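# Insert peg fully into block hole inside box

## Task

Push the peg completely into the hole of the block that sits on the floor of the open box, so that it stays seated once the robot lets go.

## Robot and tools

Robot: two six-joint arms, left_arm and right_arm, each with a two-finger parallel gripper. Each base sits on a plate attached to a shared metal frame behind the arms. A 'too close' warning treats each plate and its half of the frame as belonging to the arm mounted on it.

Frames: the scene frame has its origin at table height, halfway between the nominal bases. +z points up, +x points out over the table, and +y points toward left_arm (arm names do not match image sides). Calibrated bases in the scene frame: left_arm at (+0.014, +0.181, +0.187) m, quat_wxyz (+0.999, -0.036, +0.003, -0.023). right_arm at (-0.043, -0.183, +0.187) m, quat_wxyz (+0.999, +0.036, +0.002, -0.015). Each base is tilted slightly, so its local up vector is not exactly +z. Each arm's end_effector_position (metres) and end_effector_quat_wxyz are given in that arm's own base frame. The same holds for its wrist camera pose. Fixed cameras and the table use the scene frame. The reported hand pose can be wrong by a few centimetres, and the error grows with reach. The position is the point between the finger pads, about 1 cm short of the fingertips. The fingers point along the gripper's +z axis and close along its y axis.

Command row: every moving command is built from rows of exactly 14 numbers, always covering both arms. The first 7 numbers are left_arm: waist, shoulder, elbow, wrist pitch, wrist yaw, wrist roll, then opening. The second 7 are the same for right_arm. Joint numbers are absolute target angles in radians, on the scale printed in Joint positions. They are not offsets. Stated ranges: waist -2.618..3.054, shoulder 0.000..3.142, elbow 0.000..3.142, wrist pitch -1.571..1.571, wrist yaw -1.571..1.571, wrist roll -2.094..2.094. True ends may differ by up to 0.059 rad. A target more than 0.059 past a stated end, and further out than the current angle, is rejected. Targets past the real end are clipped to it, and 'joint sent to its limit' is reported. Opening is an absolute command from -1 (closed) to +1 (fully open). To keep an arm or gripper unchanged, repeat its current 'Joint targets' values and its current opening command; a 0 counts as a real opening command.

Tools:
- execute_actions(actions, cameras): actions is a list of up to 15 actions. Each action is a table of 1 to 15 rows, one row per 1/30 s step. A table with fewer than 15 rows keeps its last row for the remaining steps. An empty list only returns state and images. Per step, the waist, shoulder and elbow targets can lead the measured angle by at most 0.339 rad; wrist joints by at most 2.2 rad. If a step would move a gripper more than 200 mm, that arm's targets are pulled back. Results also include joint readings at selected steps.
- move(target, speed, blend, opening_speed, blocking, cameras): target is one 14-number row or a list of up to 15 rows, all absolute. Joints interpolate together, so grippers follow curved paths. There is no collision avoidance. speed is the peak rad/s of the joint with the farthest to travel, 0.01 to 12.57, default 0.5; give one value or one per target. blend (rad) rounds off intermediate targets. opening_speed is the rate along the -1..1 scale per second, at least 0.2. The minimum duration is 0.5 s, and anything past 10 s is cut short. Faster contact means a harder hit. Aiming further past a contact point presses harder. blocking=false returns after about 0.5 s while the motion continues, and a new move replaces the running one. The 'move:' line reports the outcome: done, off_target (at rest but more than 0.035 rad away), moving, held, or fault, plus limits=held if steps were withheld. A result of done does not mean there was no contact.
- wait(seconds 0..10, cameras): lets time pass while both arms hold their last commands.
- stop(cameras): brakes the running move, which needs some room to do so.
- zoom_image(camera, region [x0,y0,x1,y1] px, at most 504x504): zooms into the latest image from cam_head_left, cam_head_right, cam_left_wrist or cam_right_wrist. Each image is 672x504.
- read_manual(section): returns licence texts only.
- finished_scene(scene): ends scene 1 or 2 permanently. The first scene is practice and can be skipped this way.

Result lines: Joint positions and Joint velocities have one block per arm in the joint order above. Each block ends with the finger gap in metres (0.093 = fully open) and its rate. 'within noise' means the arm is still. 'Joint targets' shows what the joints are currently driven toward. 'Tool commands' shows the current opening commands. grip_measured is the gripper motor position on the -1..1 scale. The pads meet at about -0.94, and each millimetre of object width adds about 0.0208. Readings may be up to 0.02 too open. For a firm hold on a rigid, flat-sided part, command about 0.24 below the reading for its width, and keep sending that value while holding. To release, send a value well above that reading. A very low value sent in one step gives a brief squeeze spike. Joint torques are in N m, with positive meaning toward larger angles. They include gravity and are noisy, and joints 1 to 3 wrap around at ±28. 'joint command not followed' means the clearance check changed some targets. Friction and gravity can leave a joint short of its target, and very small moves may not happen at all.

Use the 'Time used' line to track this. Aim for a short, smooth, low-effort run.

Avoid: dropping the peg or releasing it while it is moving, hard hits or slams, heavy pushing, and any object leaving the table. Do not let the arms strike each other, and never close one gripper on the other arm's fingers; either can end the scene. Any arm stop costs. Holding loads, keeping an arm stretched, or pushing against an unreachable pose heats motors. A MOTOR HOT line appears at 75 °C. At 90 °C the arm folds up and is idle for the rest of the scene; at 100 °C it collapses. Loose objects may get small random pushes now and then.

Each tool is called after "Call:" as name(argument=value, ...) on one line, values as JSON.

## Session

Call:
execute_actions(actions=[])

Scene clock: 0.00 s.
left_arm: end_effector_position=(+0.3904, +0.0034, +0.0750) grip_measured=+1.000 end_effector_quat_wxyz=(+0.533, -0.034, +0.845, +0.014) | right_arm: end_effector_position=(+0.3826, -0.0317, +0.0874) grip_measured=+1.000 end_effector_quat_wxyz=(+0.563, +0.077, +0.822, -0.048)
Joint positions: left_arm=[-0.028 1.554 0.413 0.692 -0.086 -0.054 0.093] | right_arm=[-0.016 1.525 0.358 0.792 0.152 0.068 0.093]
Joint velocities: within noise
Joint torques (N m): no reading
Heat: left arm: 32 °C; right arm: 30 °C.
Joint targets: left_arm=[-0.028 1.547 0.422 0.695 -0.086 -0.054] | right_arm=[-0.016 1.516 0.368 0.802 0.152 0.068]
Tool commands: left_gripper/opening=+1.0 right_gripper/opening=+1.0

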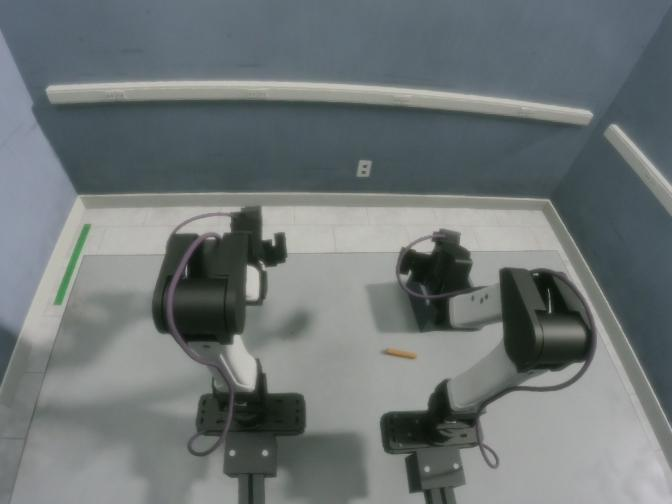

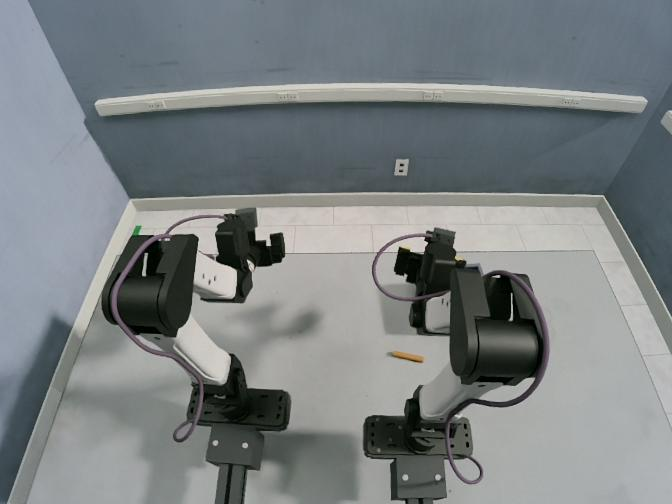

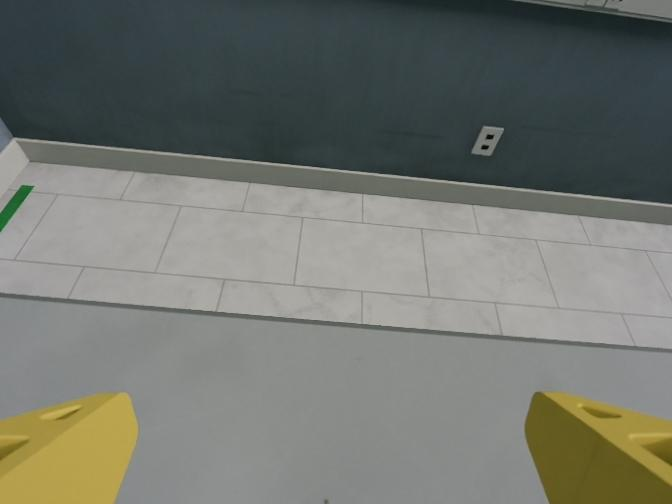

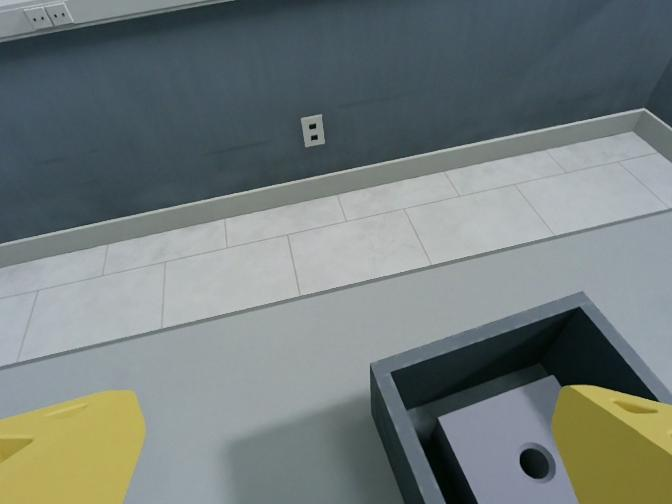

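Call:
move(target=[-0.028,1.547,0.422,0.695,-0.086,-0.054,1,0,1.728,1.158,-1.001,0.072,0,1], speed=1.0)

Call:
zoom_image(camera="cam_head_left", region=[350, 200, 500, 400])

Call:
zoom_image(camera="cam_head_right", region=[350, 200, 500, 400])

Scene clock: 32.20 s.
left_arm: end_effector_position=(+0.3904, +0.0034, +0.0750) grip_measured=+1.000 end_effector_quat_wxyz=(+0.533, -0.034, +0.845, +0.014) | right_arm: end_effector_position=(+0.2915, -0.0160, +0.0463) grip_measured=+1.000 end_effector_quat_wxyz=(-0.007, +0.010, +0.999, -0.040)
Joint positions: left_arm=[-0.028 1.554 0.413 0.692 -0.086 -0.054 0.093] | right_arm=[-0.008 1.715 1.125 -0.994 0.081 0.012 0.093]
Joint velocities: within noise
Joint torques (N m): left_arm=[-0.01 -4.63 5.87 2.19 -0.01 -0.05] | right_arm=[1.35 -5.83 10.04 0.07 -0.05 -0.08]
Heat: left arm: 33 °C; right arm: 32 °C.
Joint targets: left_arm=[-0.028 1.547 0.422 0.695 -0.086 -0.054] | right_arm=[0.000 1.728 1.158 -1.001 0.072 0.000]
move: done

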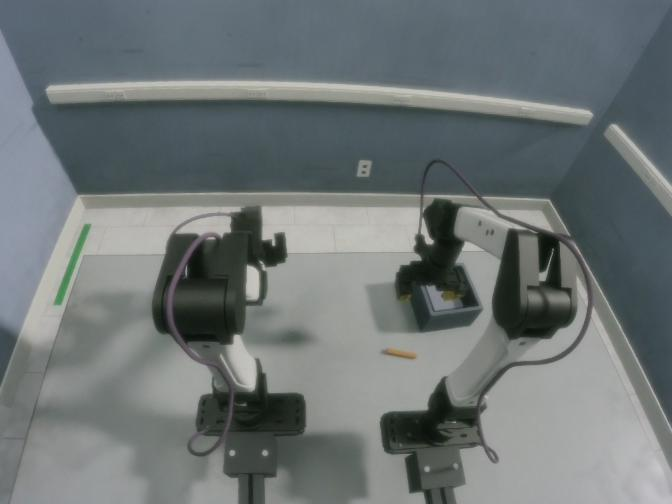

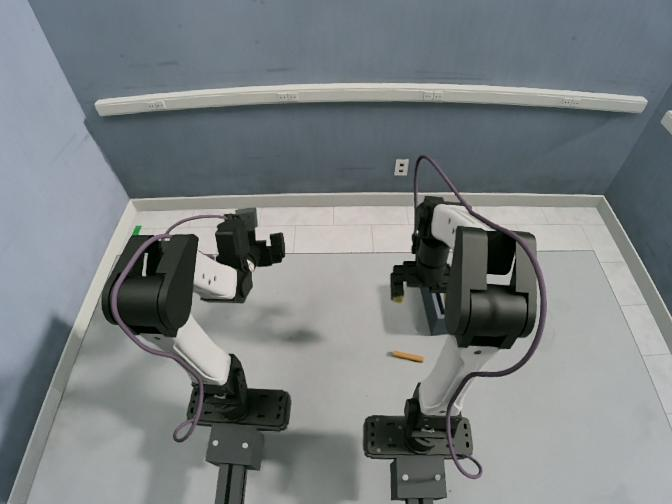

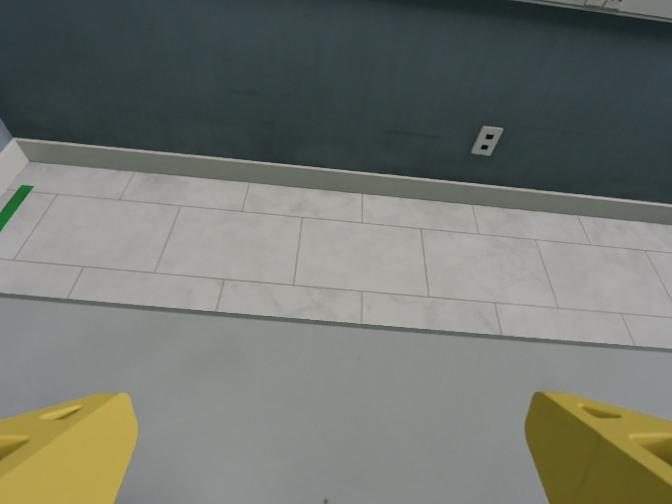

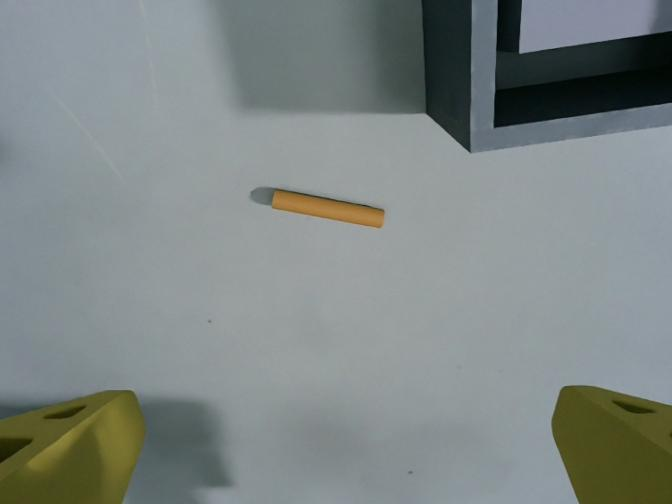

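Scaled by 2.520.

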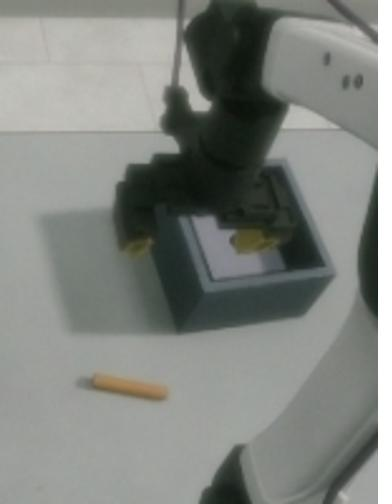

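Scaled by 2.520.

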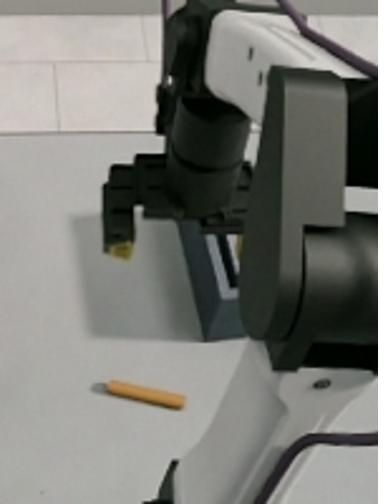

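Call:
move(target=[-0.028,1.547,0.422,0.695,-0.086,-0.054,1,-0.25,2.097,1.660,-1.112,0.07,0,1], speed=1.0, cameras=["cam_head_left","cam_right_wrist"])

Call:
zoom_image(camera="cam_head_left", region=[370, 220, 510, 380])

Scene clock: 62.87 s.
left_arm: end_effector_position=(+0.3904, +0.0034, +0.0750) grip_measured=+1.000 end_effector_quat_wxyz=(+0.533, -0.034, +0.845, +0.014) | right_arm: end_effector_position=(+0.3821, -0.1106, +0.0470) grip_measured=+1.000 end_effector_quat_wxyz=(-0.001, +0.130, +0.991, -0.038)
Joint positions: left_arm=[-0.028 1.554 0.413 0.692 -0.086 -0.054 0.093] | right_arm=[-0.25 2.083 1.625 -1.104 0.076 0.011 0.093]
Joint velocities: within noise
Joint torques (N m): left_arm=[0.01 -4.6 5.93 2.2 -0.01 -0.05] | right_arm=[0.76 -9.21 10.48 0.06 0.02 -0.06]
Heat: left arm: 33 °C; right arm: 34 °C.
Joint targets: left_arm=[-0.028 1.547 0.422 0.695 -0.086 -0.054] | right_arm=[-0.250 2.097 1.660 -1.112 0.070 0.000]
move: done
Images, in order (width x height): cam_head_left 672x504, cam_right_wrist 672x504.

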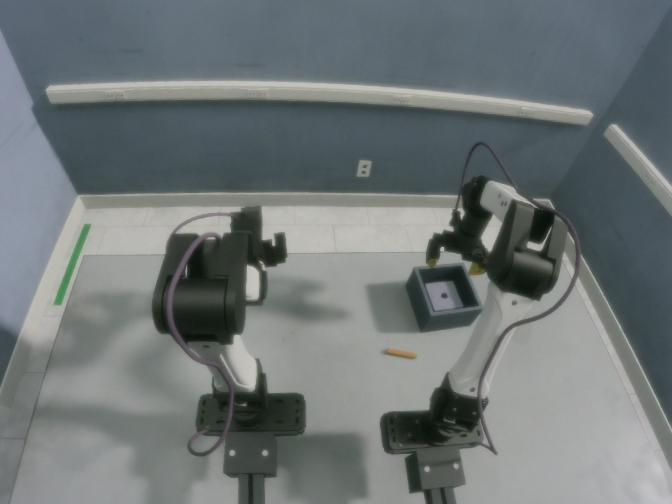

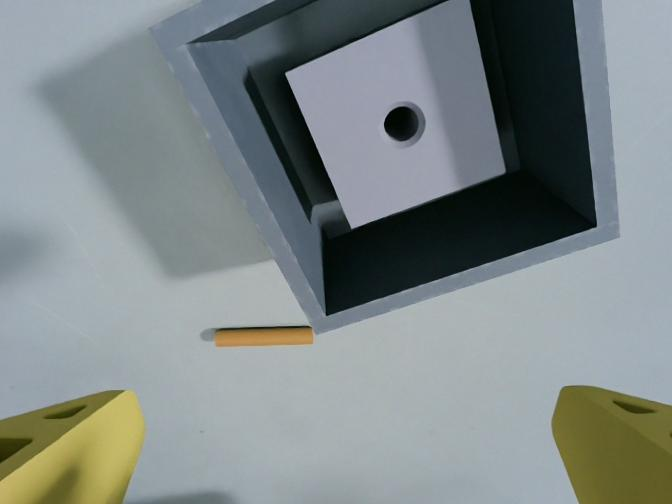

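Scaled by 3.150.

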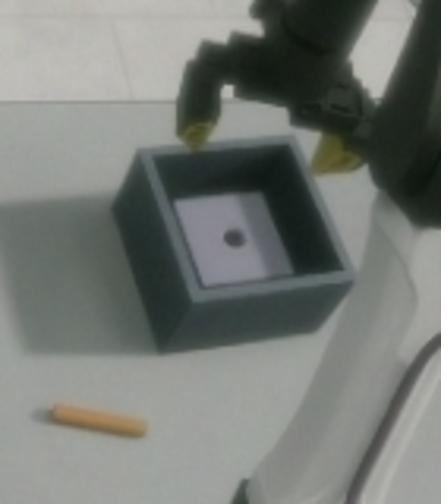

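Call:
move(target=[-0.028,1.547,0.422,0.695,-0.086,-0.054,1,-0.25,1.837,1.292,-1.004,0.07,0,1], speed=1.0, cameras=["cam_right_wrist"])

Scene clock: 136.80 s.
left_arm: end_effector_position=(+0.3904, +0.0034, +0.0750) grip_measured=+1.000 end_effector_quat_wxyz=(+0.533, -0.034, +0.845, +0.014) | right_arm: end_effector_position=(+0.3194, -0.0946, +0.0424) grip_measured=+1.000 end_effector_quat_wxyz=(-0.014, +0.129, +0.991, -0.036)
Joint positions: left_arm=[-0.028 1.554 0.413 0.692 -0.086 -0.054 0.093] | right_arm=[-0.25 1.873 1.305 -1.021 0.076 0.011 0.093]
Joint velocities: within noise
Joint torques (N m): left_arm=[-0.05 -4.55 5.89 2.19 0 -0.06] | right_arm=[0.68 -11.64 5.31 0.29 0 -0.11]
Heat: left arm: 34 °C; right arm: 37 °C.
Joint targets: left_arm=[-0.028 1.547 0.422 0.695 -0.086 -0.054] | right_arm=[-0.250 1.837 1.292 -1.004 0.070 0.000]
move: off_target (right_arm); right_arm: the shoulder is farthest, 0.036 rad from its target
Images, in order (width x height): cam_right_wrist 672x504.

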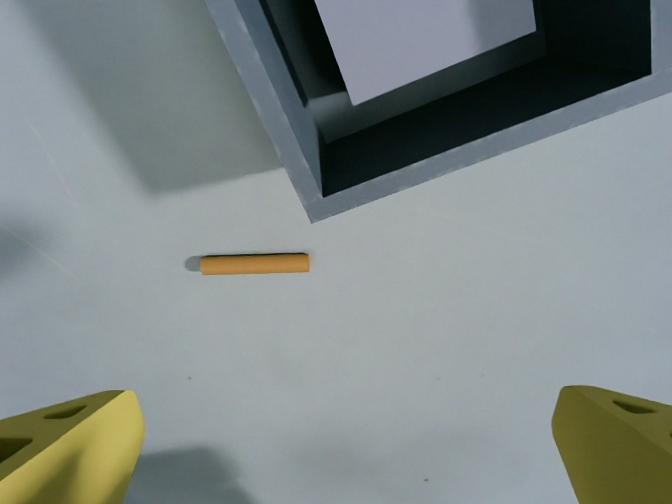

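Call:
move(target=[-0.028,1.547,0.422,0.695,-0.086,-0.054,1,0.243,2.10,0.915,-0.579,0.415,-1.075,1], speed=1.2)

Call:
zoom_image(camera="cam_head_right", region=[350, 200, 500, 400])

Scene clock: 190.40 s.
left_arm: end_effector_position=(+0.3904, +0.0034, +0.0750) grip_measured=+1.000 end_effector_quat_wxyz=(+0.533, -0.034, +0.845, +0.014) | right_arm: end_effector_position=(+0.2681, -0.0037, -0.0835) grip_measured=+1.000 end_effector_quat_wxyz=(-0.166, -0.606, +0.764, -0.149)
Joint positions: left_arm=[-0.028 1.554 0.413 0.692 -0.086 -0.054 0.093] | right_arm=[0.239 2.09 0.923 -0.592 0.41 -1.063 0.093]
Joint velocities: within noise
Joint torques (N m): left_arm=[-0.02 -4.57 5.89 2.19 -0.02 -0.05] | right_arm=[0.99 -7.09 3.47 -0.1 0.25 -0.06]
Heat: left arm: 35 °C; right arm: 42 °C.
Joint targets: left_arm=[-0.028 1.547 0.422 0.695 -0.086 -0.054] | right_arm=[0.243 2.100 0.915 -0.579 0.415 -1.075]
move: done

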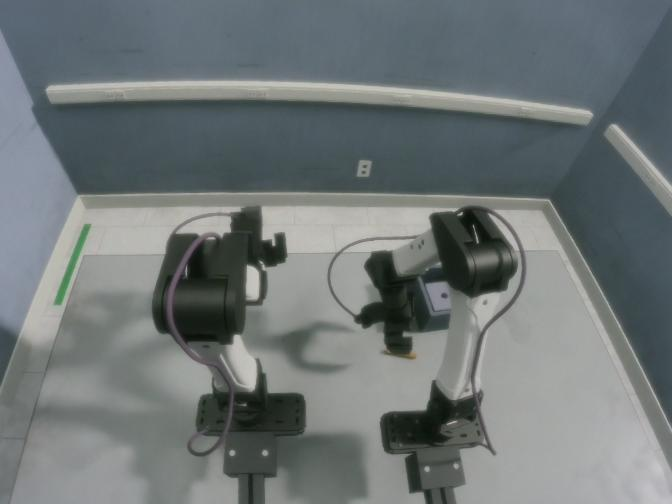

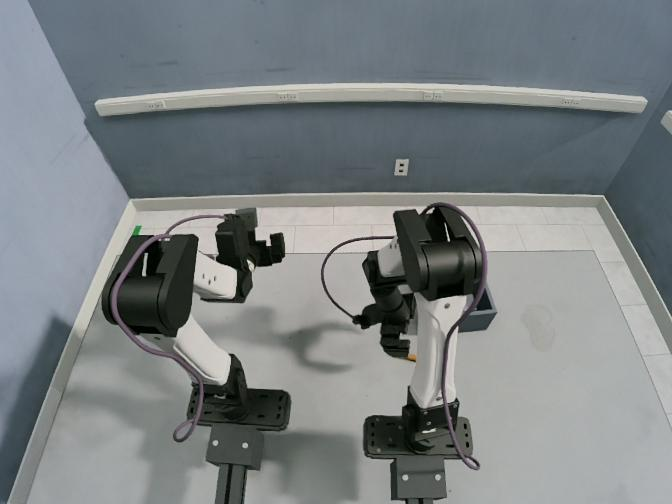

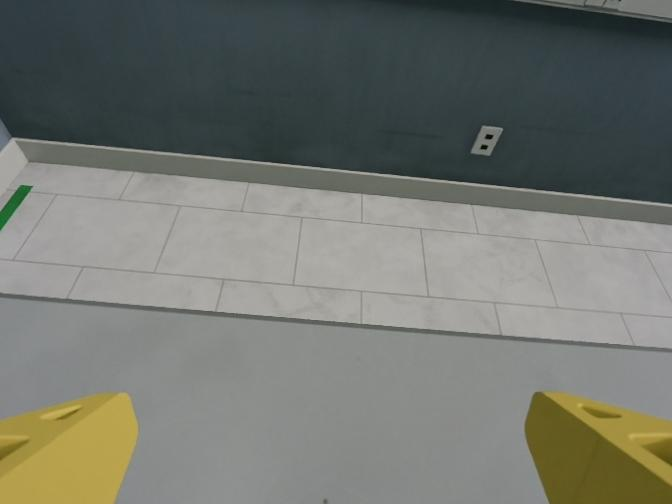

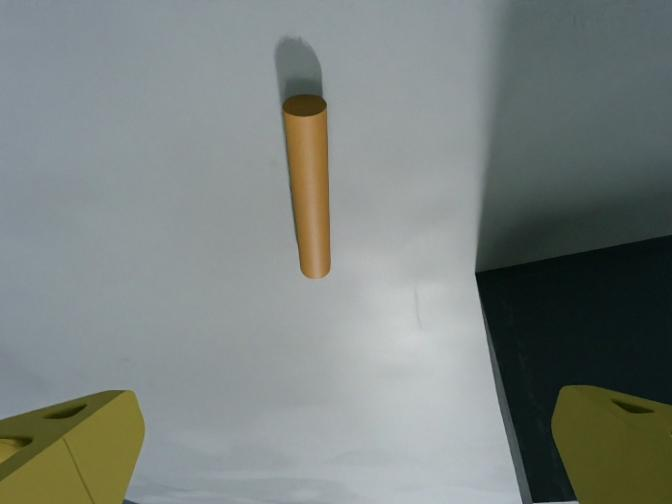

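Scaled by 2.520.

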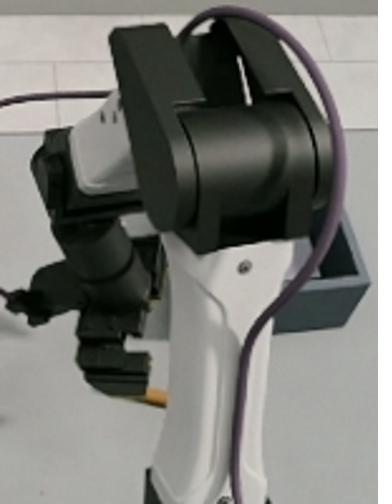

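Call:
move(target=[-0.028,1.547,0.422,0.695,-0.086,-0.054,1,0.303,2.273,0.894,-0.411,0.403,-1.012,0.5], speed=0.8, cameras=["cam_right_wrist"])

Scene clock: 205.67 s.
left_arm: end_effector_position=(+0.3904, +0.0034, +0.0750) grip_measured=+1.000 end_effector_quat_wxyz=(+0.533, -0.034, +0.845, +0.014) | right_arm: end_effector_position=(+0.2567, +0.0082, -0.1342) grip_measured=+0.502 end_effector_quat_wxyz=(-0.172, -0.615, +0.755, -0.151)
Joint positions: left_arm=[-0.028 1.554 0.413 0.692 -0.086 -0.054 0.093] | right_arm=[0.297 2.265 0.9 -0.425 0.41 -1.024 0.069]
Joint velocities: within noise
Joint torques (N m): left_arm=[0.01 -4.62 5.85 2.2 -0.01 -0.04] | right_arm=[1.25 -7.49 2.41 -0.14 0.11 0.2]
Heat: left arm: 36 °C; right arm: 40 °C.
Joint targets: left_arm=[-0.028 1.547 0.422 0.695 -0.086 -0.054] | right_arm=[0.303 2.273 0.894 -0.411 0.403 -1.012]
move: done
Images, in order (width x height): cam_right_wrist 672x504.

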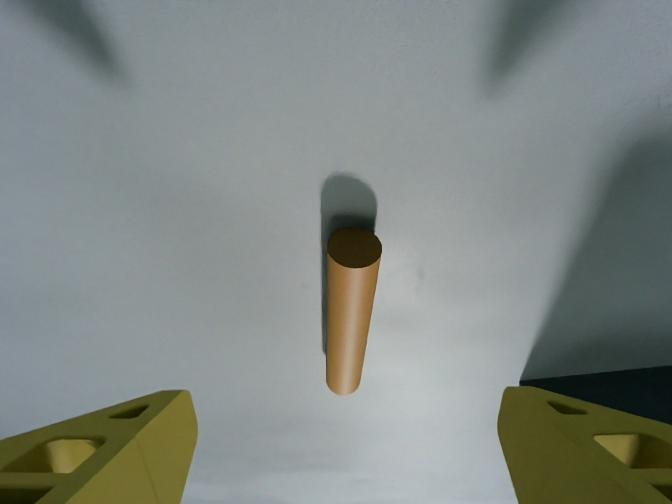

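Call:
move(target=[[-0.028,1.547,0.422,0.695,-0.086,-0.054,1,0.285,2.416,0.922,-0.296,0.403,-1.012,0.5],[-0.028,1.547,0.422,0.695,-0.086,-0.054,1,0.285,2.416,0.922,-0.296,0.403,-1.012,-0.95]], speed=0.4, opening_speed=1.2, cameras=["cam_right_wrist","cam_head_left"])

Scene clock: 215.73 s.
left_arm: end_effector_position=(+0.3904, +0.0034, +0.0750) grip_measured=+1.000 end_effector_quat_wxyz=(+0.533, -0.034, +0.845, +0.014) | right_arm: end_effector_position=(+0.2488, +0.0047, -0.1714) grip_measured=-0.797 end_effector_quat_wxyz=(-0.180, -0.614, +0.754, -0.148)
Joint positions: left_arm=[-0.028 1.554 0.413 0.692 -0.086 -0.054 0.093] | right_arm=[0.292 2.406 0.907 -0.309 0.41 -1.024 0.007]
Joint velocities: within noise
Joint torques (N m): left_arm=[-0.05 -4.64 5.94 2.19 -0.01 -0.06] | right_arm=[0.05 -7.56 3.62 -0.15 0.12 0.2]
Heat: left arm: 36 °C; right arm: 39 °C.
Joint targets: left_arm=[-0.028 1.547 0.422 0.695 -0.086 -0.054] | right_arm=[0.285 2.416 0.922 -0.296 0.403 -1.012]
move: done
Images, in order (width x height): cam_head_left 672x504, cam_right_wrist 672x504.

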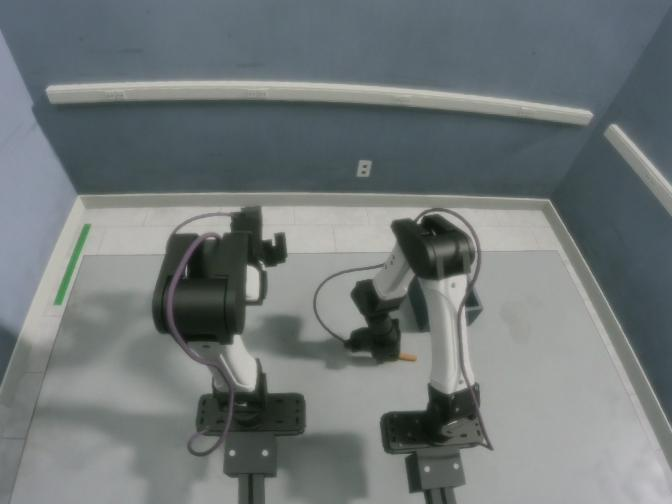

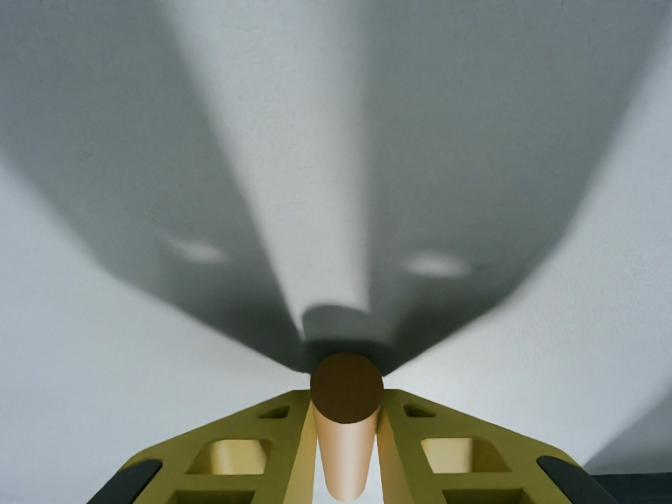

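Call:
move(target=[[-0.028,1.547,0.422,0.695,-0.086,-0.054,1,0.285,1.908,0.967,-0.849,0.403,-1.012,-0.95],[-0.028,1.547,0.422,0.695,-0.086,-0.054,1,-0.745,2.272,1.435,-0.688,-1.122,-1.577,-0.95]], speed=[0.8,1.0])

Call:
zoom_image(camera="cam_head_left", region=[370, 180, 550, 380])

Scene clock: 240.80 s.
left_arm: end_effector_position=(+0.3904, +0.0034, +0.0750) grip_measured=+1.000 end_effector_quat_wxyz=(+0.533, -0.034, +0.845, +0.014) | right_arm: end_effector_position=(+0.3944, -0.1629, +0.0254) grip_measured=-0.813 end_effector_quat_wxyz=(+0.484, -0.343, +0.780, +0.199)
Joint positions: left_arm=[-0.028 1.554 0.413 0.692 -0.086 -0.054 0.093] | right_arm=[-0.751 2.256 1.416 -0.703 -1.101 -1.563 0.006]
Joint velocities: within noise
Joint torques (N m): left_arm=[-0.02 -4.6 5.87 2.2 -0.01 -0.05] | right_arm=[1.32 -9.47 7.68 0.23 -0.71 -0.09]
Heat: left arm: 36 °C; right arm: 38 °C.
Joint targets: left_arm=[-0.028 1.547 0.422 0.695 -0.086 -0.054] | right_arm=[-0.745 2.272 1.435 -0.688 -1.122 -1.577]
move: done

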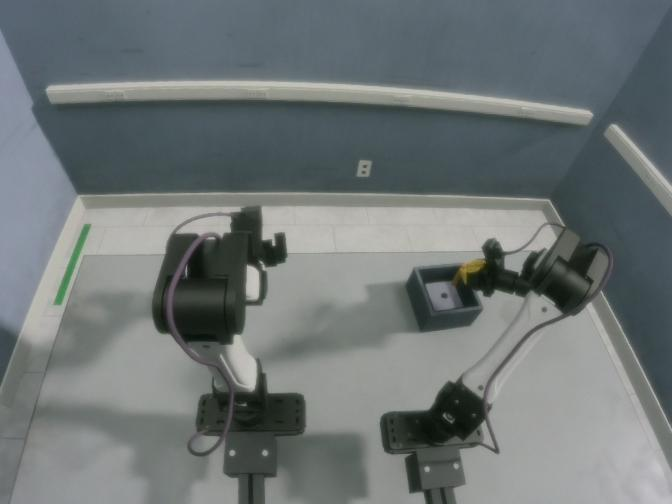

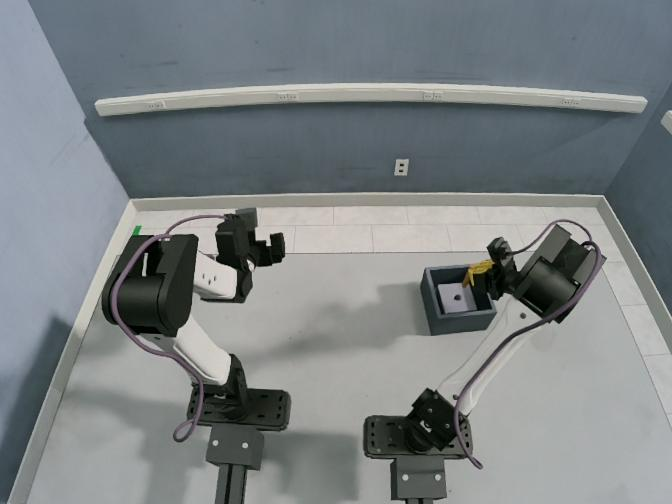

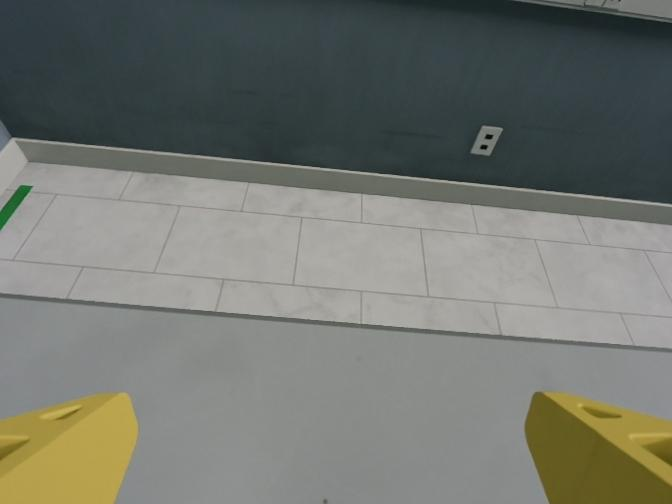

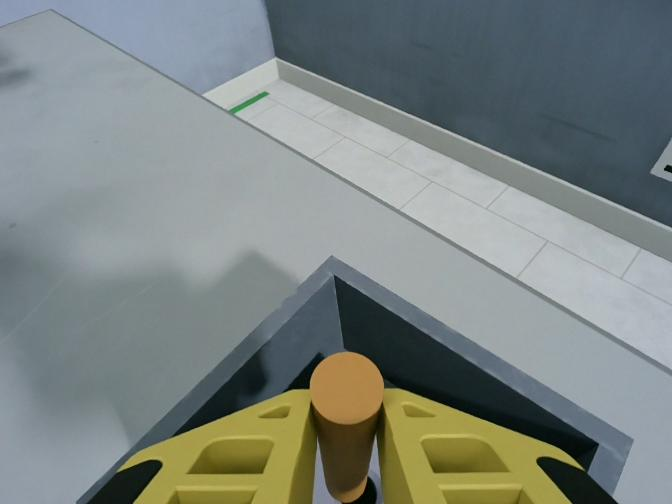

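Scaled by 2.520.

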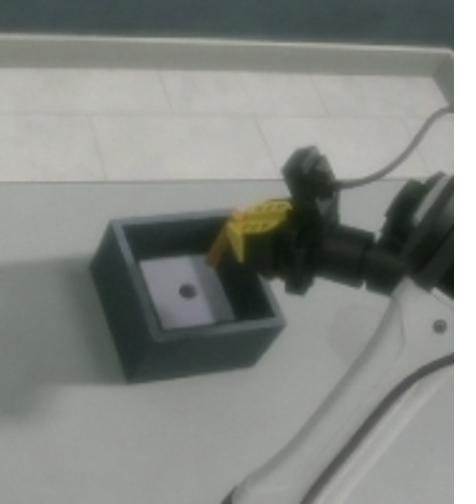

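Call:
zoom_image(camera="cam_right_wrist", region=[236, 344, 456, 504])

Call:
zoom_image(camera="cam_head_right", region=[410, 220, 530, 340])

Scaled by 2.291.

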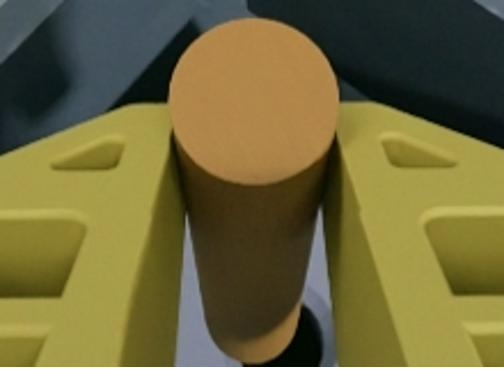

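Scaled by 4.200.

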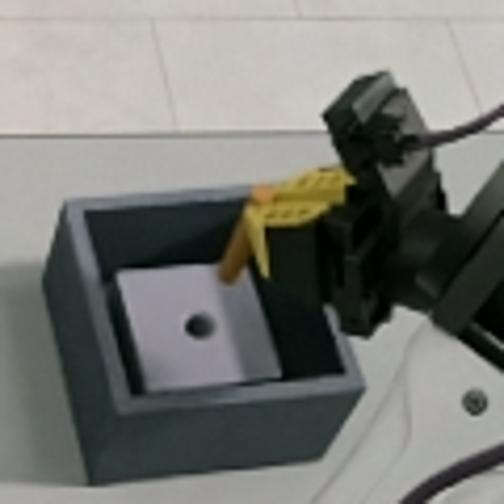

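Call:
move(target=[-0.028,1.547,0.422,0.695,-0.086,-0.054,1,-0.719,2.390,1.464,-0.599,-1.122,-1.577,-0.95], speed=0.5, cameras=["cam_right_wrist","cam_head_right"])

Call:
zoom_image(camera="cam_right_wrist", region=[236, 344, 456, 504])

Call:
zoom_image(camera="cam_head_right", region=[410, 220, 530, 340])

Scene clock: 259.70 s.
left_arm: end_effector_position=(+0.3904, +0.0034, +0.0750) grip_measured=+1.000 end_effector_quat_wxyz=(+0.533, -0.034, +0.845, +0.014) | right_arm: end_effector_position=(+0.4033, -0.1561, -0.0170) grip_measured=-0.813 end_effector_quat_wxyz=(+0.480, -0.350, +0.776, +0.212)
Joint positions: left_arm=[-0.028 1.554 0.413 0.692 -0.086 -0.054 0.093] | right_arm=[-0.725 2.38 1.436 -0.614 -1.105 -1.564 0.006]
Joint velocities: within noise
Joint torques (N m): left_arm=[-0.02 -4.59 5.93 2.2 -0.02 -0.06] | right_arm=[1.17 -10.29 7.97 0.22 -0.68 -0.12]
Heat: left arm: 36 °C; right arm: 37 °C.
Joint targets: left_arm=[-0.028 1.547 0.422 0.695 -0.086 -0.054] | right_arm=[-0.719 2.390 1.464 -0.599 -1.122 -1.577]
move: done
Images, in order (width x height): cam_head_right 672x504, cam_right_wrist 672x504.

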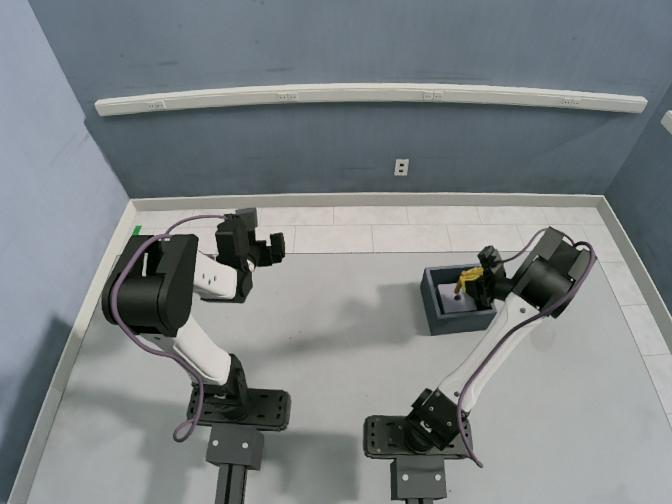

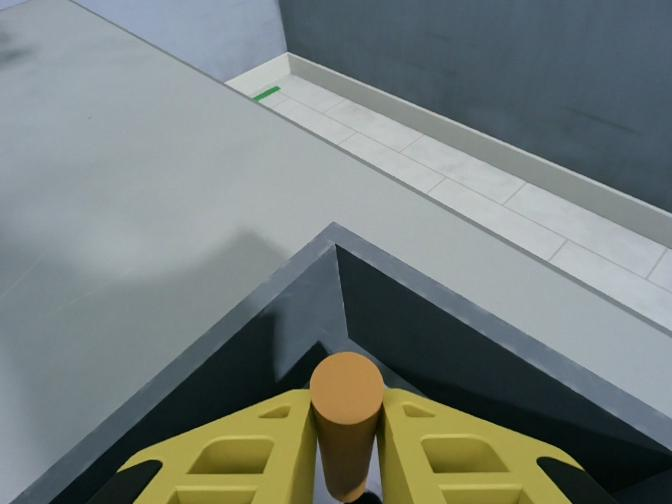

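Scaled by 2.291.

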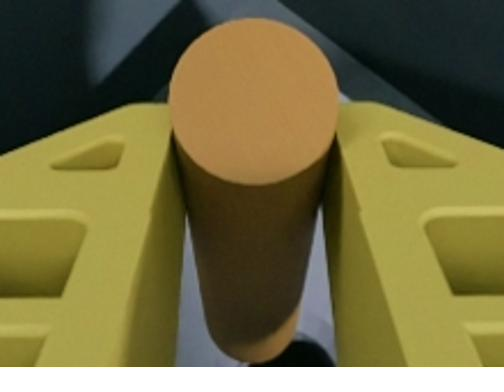

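Scaled by 4.200.

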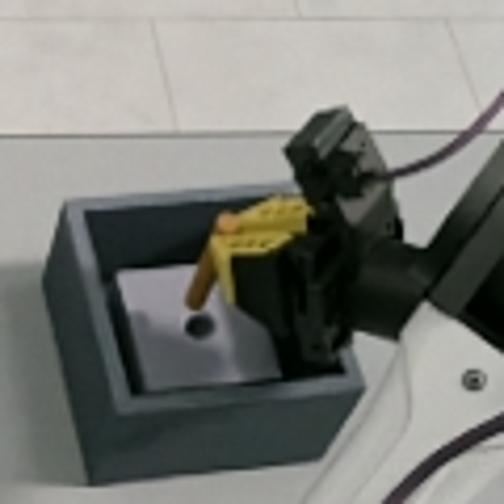

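Call:
move(target=[-0.028,1.547,0.422,0.695,-0.086,-0.054,1,-0.722,2.436,1.500,-0.589,-1.122,-1.577,-0.95], speed=0.4, cameras=["cam_right_wrist","cam_head_right"])

Call:
zoom_image(camera="cam_right_wrist", region=[236, 344, 456, 504])

Call:
zoom_image(camera="cam_head_right", region=[430, 260, 490, 320])

Scene clock: 272.40 s.
left_arm: end_effector_position=(+0.3904, +0.0034, +0.0750) grip_measured=+1.000 end_effector_quat_wxyz=(+0.533, -0.034, +0.845, +0.014) | right_arm: end_effector_position=(+0.4081, -0.1603, -0.0265) grip_measured=-0.813 end_effector_quat_wxyz=(+0.481, -0.351, +0.776, +0.211)
Joint positions: left_arm=[-0.028 1.554 0.413 0.692 -0.086 -0.054 0.093] | right_arm=[-0.725 2.421 1.47 -0.604 -1.105 -1.564 0.006]
Joint velocities: within noise
Joint torques (N m): left_arm=[-0.03 -4.59 5.93 2.19 -0.01 -0.05] | right_arm=[0.94 -10.13 8.27 0.22 -0.67 -0.15]
Heat: left arm: 37 °C; right arm: 38 °C.
Joint targets: left_arm=[-0.028 1.547 0.422 0.695 -0.086 -0.054] | right_arm=[-0.722 2.436 1.500 -0.589 -1.122 -1.577]
move: done
Images, in order (width x height): cam_head_right 672x504, cam_right_wrist 672x504.

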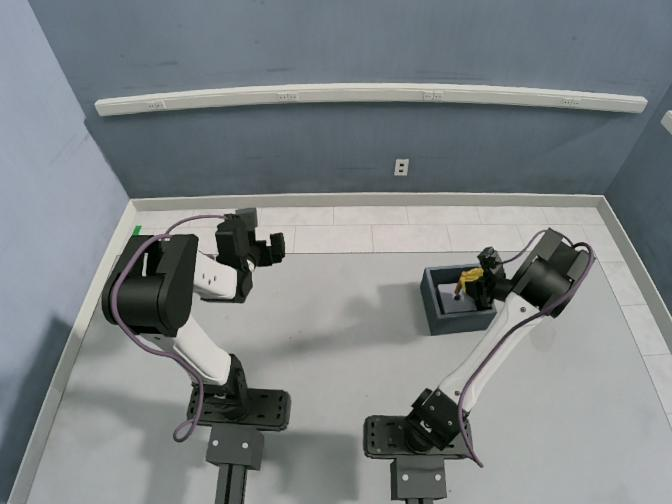

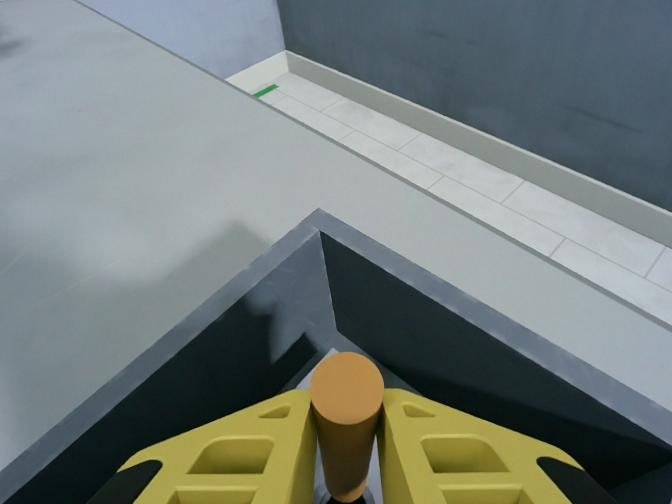

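Scaled by 2.291.

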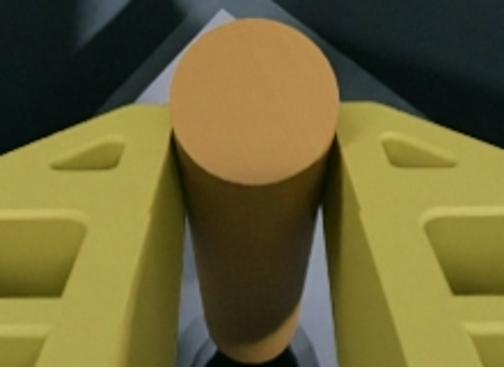

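Scaled by 8.400.

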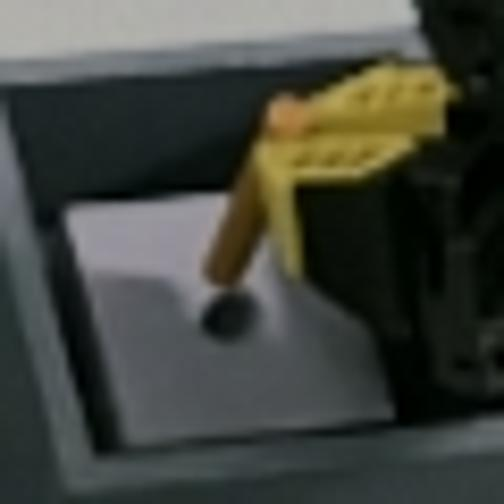

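Call:
move(target=[-0.028,1.547,0.422,0.695,-0.086,-0.054,1,-0.732,2.453,1.491,-0.563,-1.122,-1.577,-0.95], speed=0.3, cameras=["cam_right_wrist","cam_head_right"])

Call:
zoom_image(camera="cam_right_wrist", region=[236, 344, 456, 504])

Call:
zoom_image(camera="cam_head_right", region=[430, 260, 490, 320])

Scene clock: 285.10 s.
left_arm: end_effector_position=(+0.3904, +0.0034, +0.0750) grip_measured=+1.000 end_effector_quat_wxyz=(+0.533, -0.034, +0.845, +0.014) | right_arm: end_effector_position=(+0.4092, -0.1613, -0.0329) grip_measured=-0.813 end_effector_quat_wxyz=(+0.482, -0.353, +0.775, +0.207)
Joint positions: left_arm=[-0.028 1.554 0.413 0.692 -0.086 -0.054 0.093] | right_arm=[-0.725 2.437 1.47 -0.578 -1.105 -1.564 0.006]
Joint velocities: within noise
Joint torques (N m): left_arm=[-0.03 -4.55 5.9 2.2 -0.01 -0.05] | right_arm=[0.01 -10.1 7.27 0.24 -0.72 -0.1]
Heat: left arm: 37 °C; right arm: 40 °C.
Joint targets: left_arm=[-0.028 1.547 0.422 0.695 -0.086 -0.054] | right_arm=[-0.732 2.453 1.491 -0.563 -1.122 -1.577]
move: done
Images, in order (width x height): cam_head_right 672x504, cam_right_wrist 672x504.

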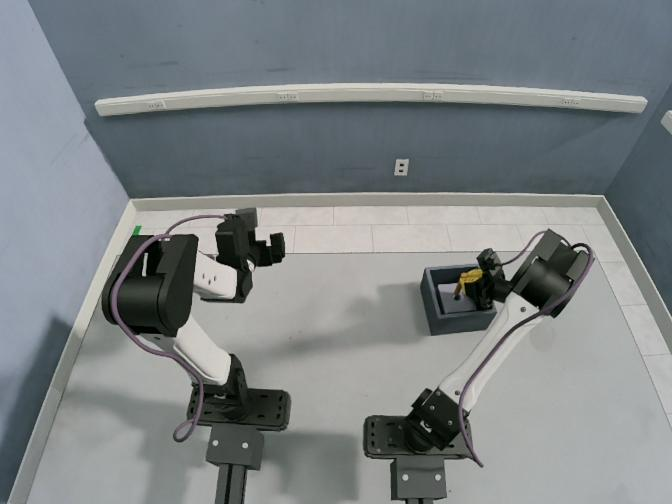

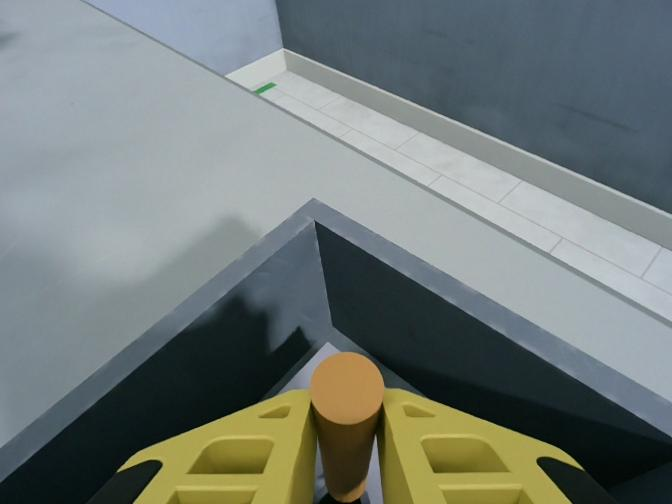

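Scaled by 2.291.

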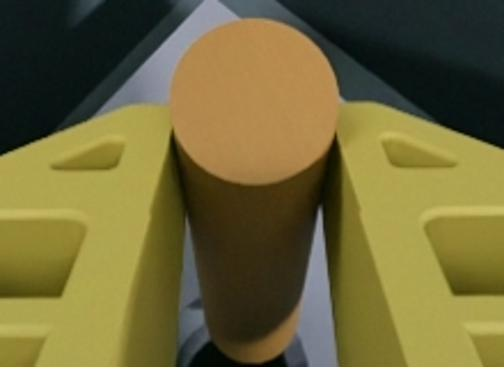

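Scaled by 8.400.

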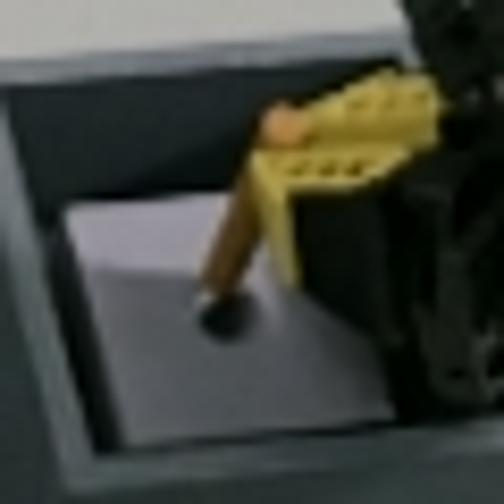

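Call:
move(target=[-0.028,1.547,0.422,0.695,-0.086,-0.054,1,-0.746,2.440,1.466,-0.551,-1.122,-1.577,-0.95], speed=0.3, cameras=["cam_right_wrist","cam_head_right"])

Call:
zoom_image(camera="cam_right_wrist", region=[236, 344, 456, 504])

Call:
zoom_image(camera="cam_head_right", region=[430, 260, 490, 320])

Scene clock: 293.03 s.
left_arm: end_effector_position=(+0.3904, +0.0034, +0.0750) grip_measured=+1.000 end_effector_quat_wxyz=(+0.533, -0.034, +0.845, +0.014) | right_arm: end_effector_position=(+0.4081, -0.1686, -0.0328) grip_measured=-0.813 end_effector_quat_wxyz=(+0.486, -0.350, +0.776, +0.199)
Joint positions: left_arm=[-0.028 1.554 0.413 0.692 -0.086 -0.054 0.093] | right_arm=[-0.74 2.437 1.47 -0.566 -1.105 -1.564 0.006]
Joint velocities: within noise
Joint torques (N m): left_arm=[-0.06 -4.64 5.93 2.19 -0.01 -0.06] | right_arm=[0.16 -11.29 4.67 0.28 -0.67 -0.13]
Heat: left arm: 37 °C; right arm: 41 °C.
Joint targets: left_arm=[-0.028 1.547 0.422 0.695 -0.086 -0.054] | right_arm=[-0.746 2.440 1.466 -0.551 -1.122 -1.577]
move: done
Images, in order (width x height): cam_head_right 672x504, cam_right_wrist 672x504.

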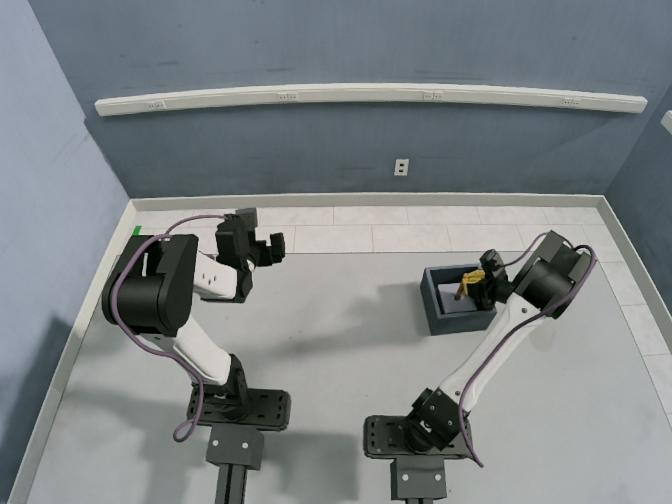

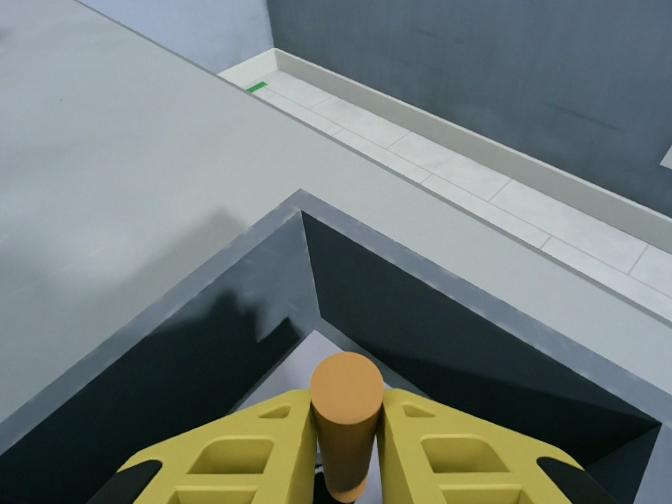

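Scaled by 2.291.

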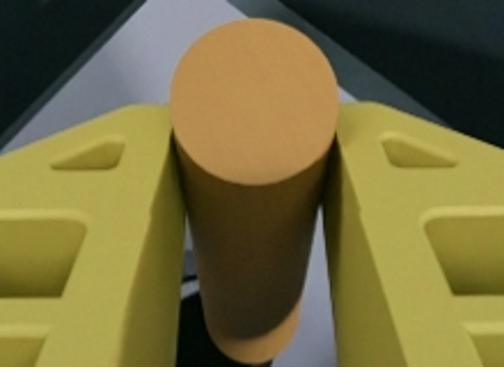

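Scaled by 8.400.

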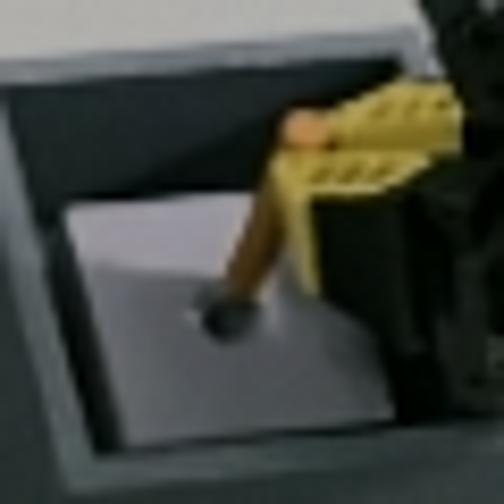

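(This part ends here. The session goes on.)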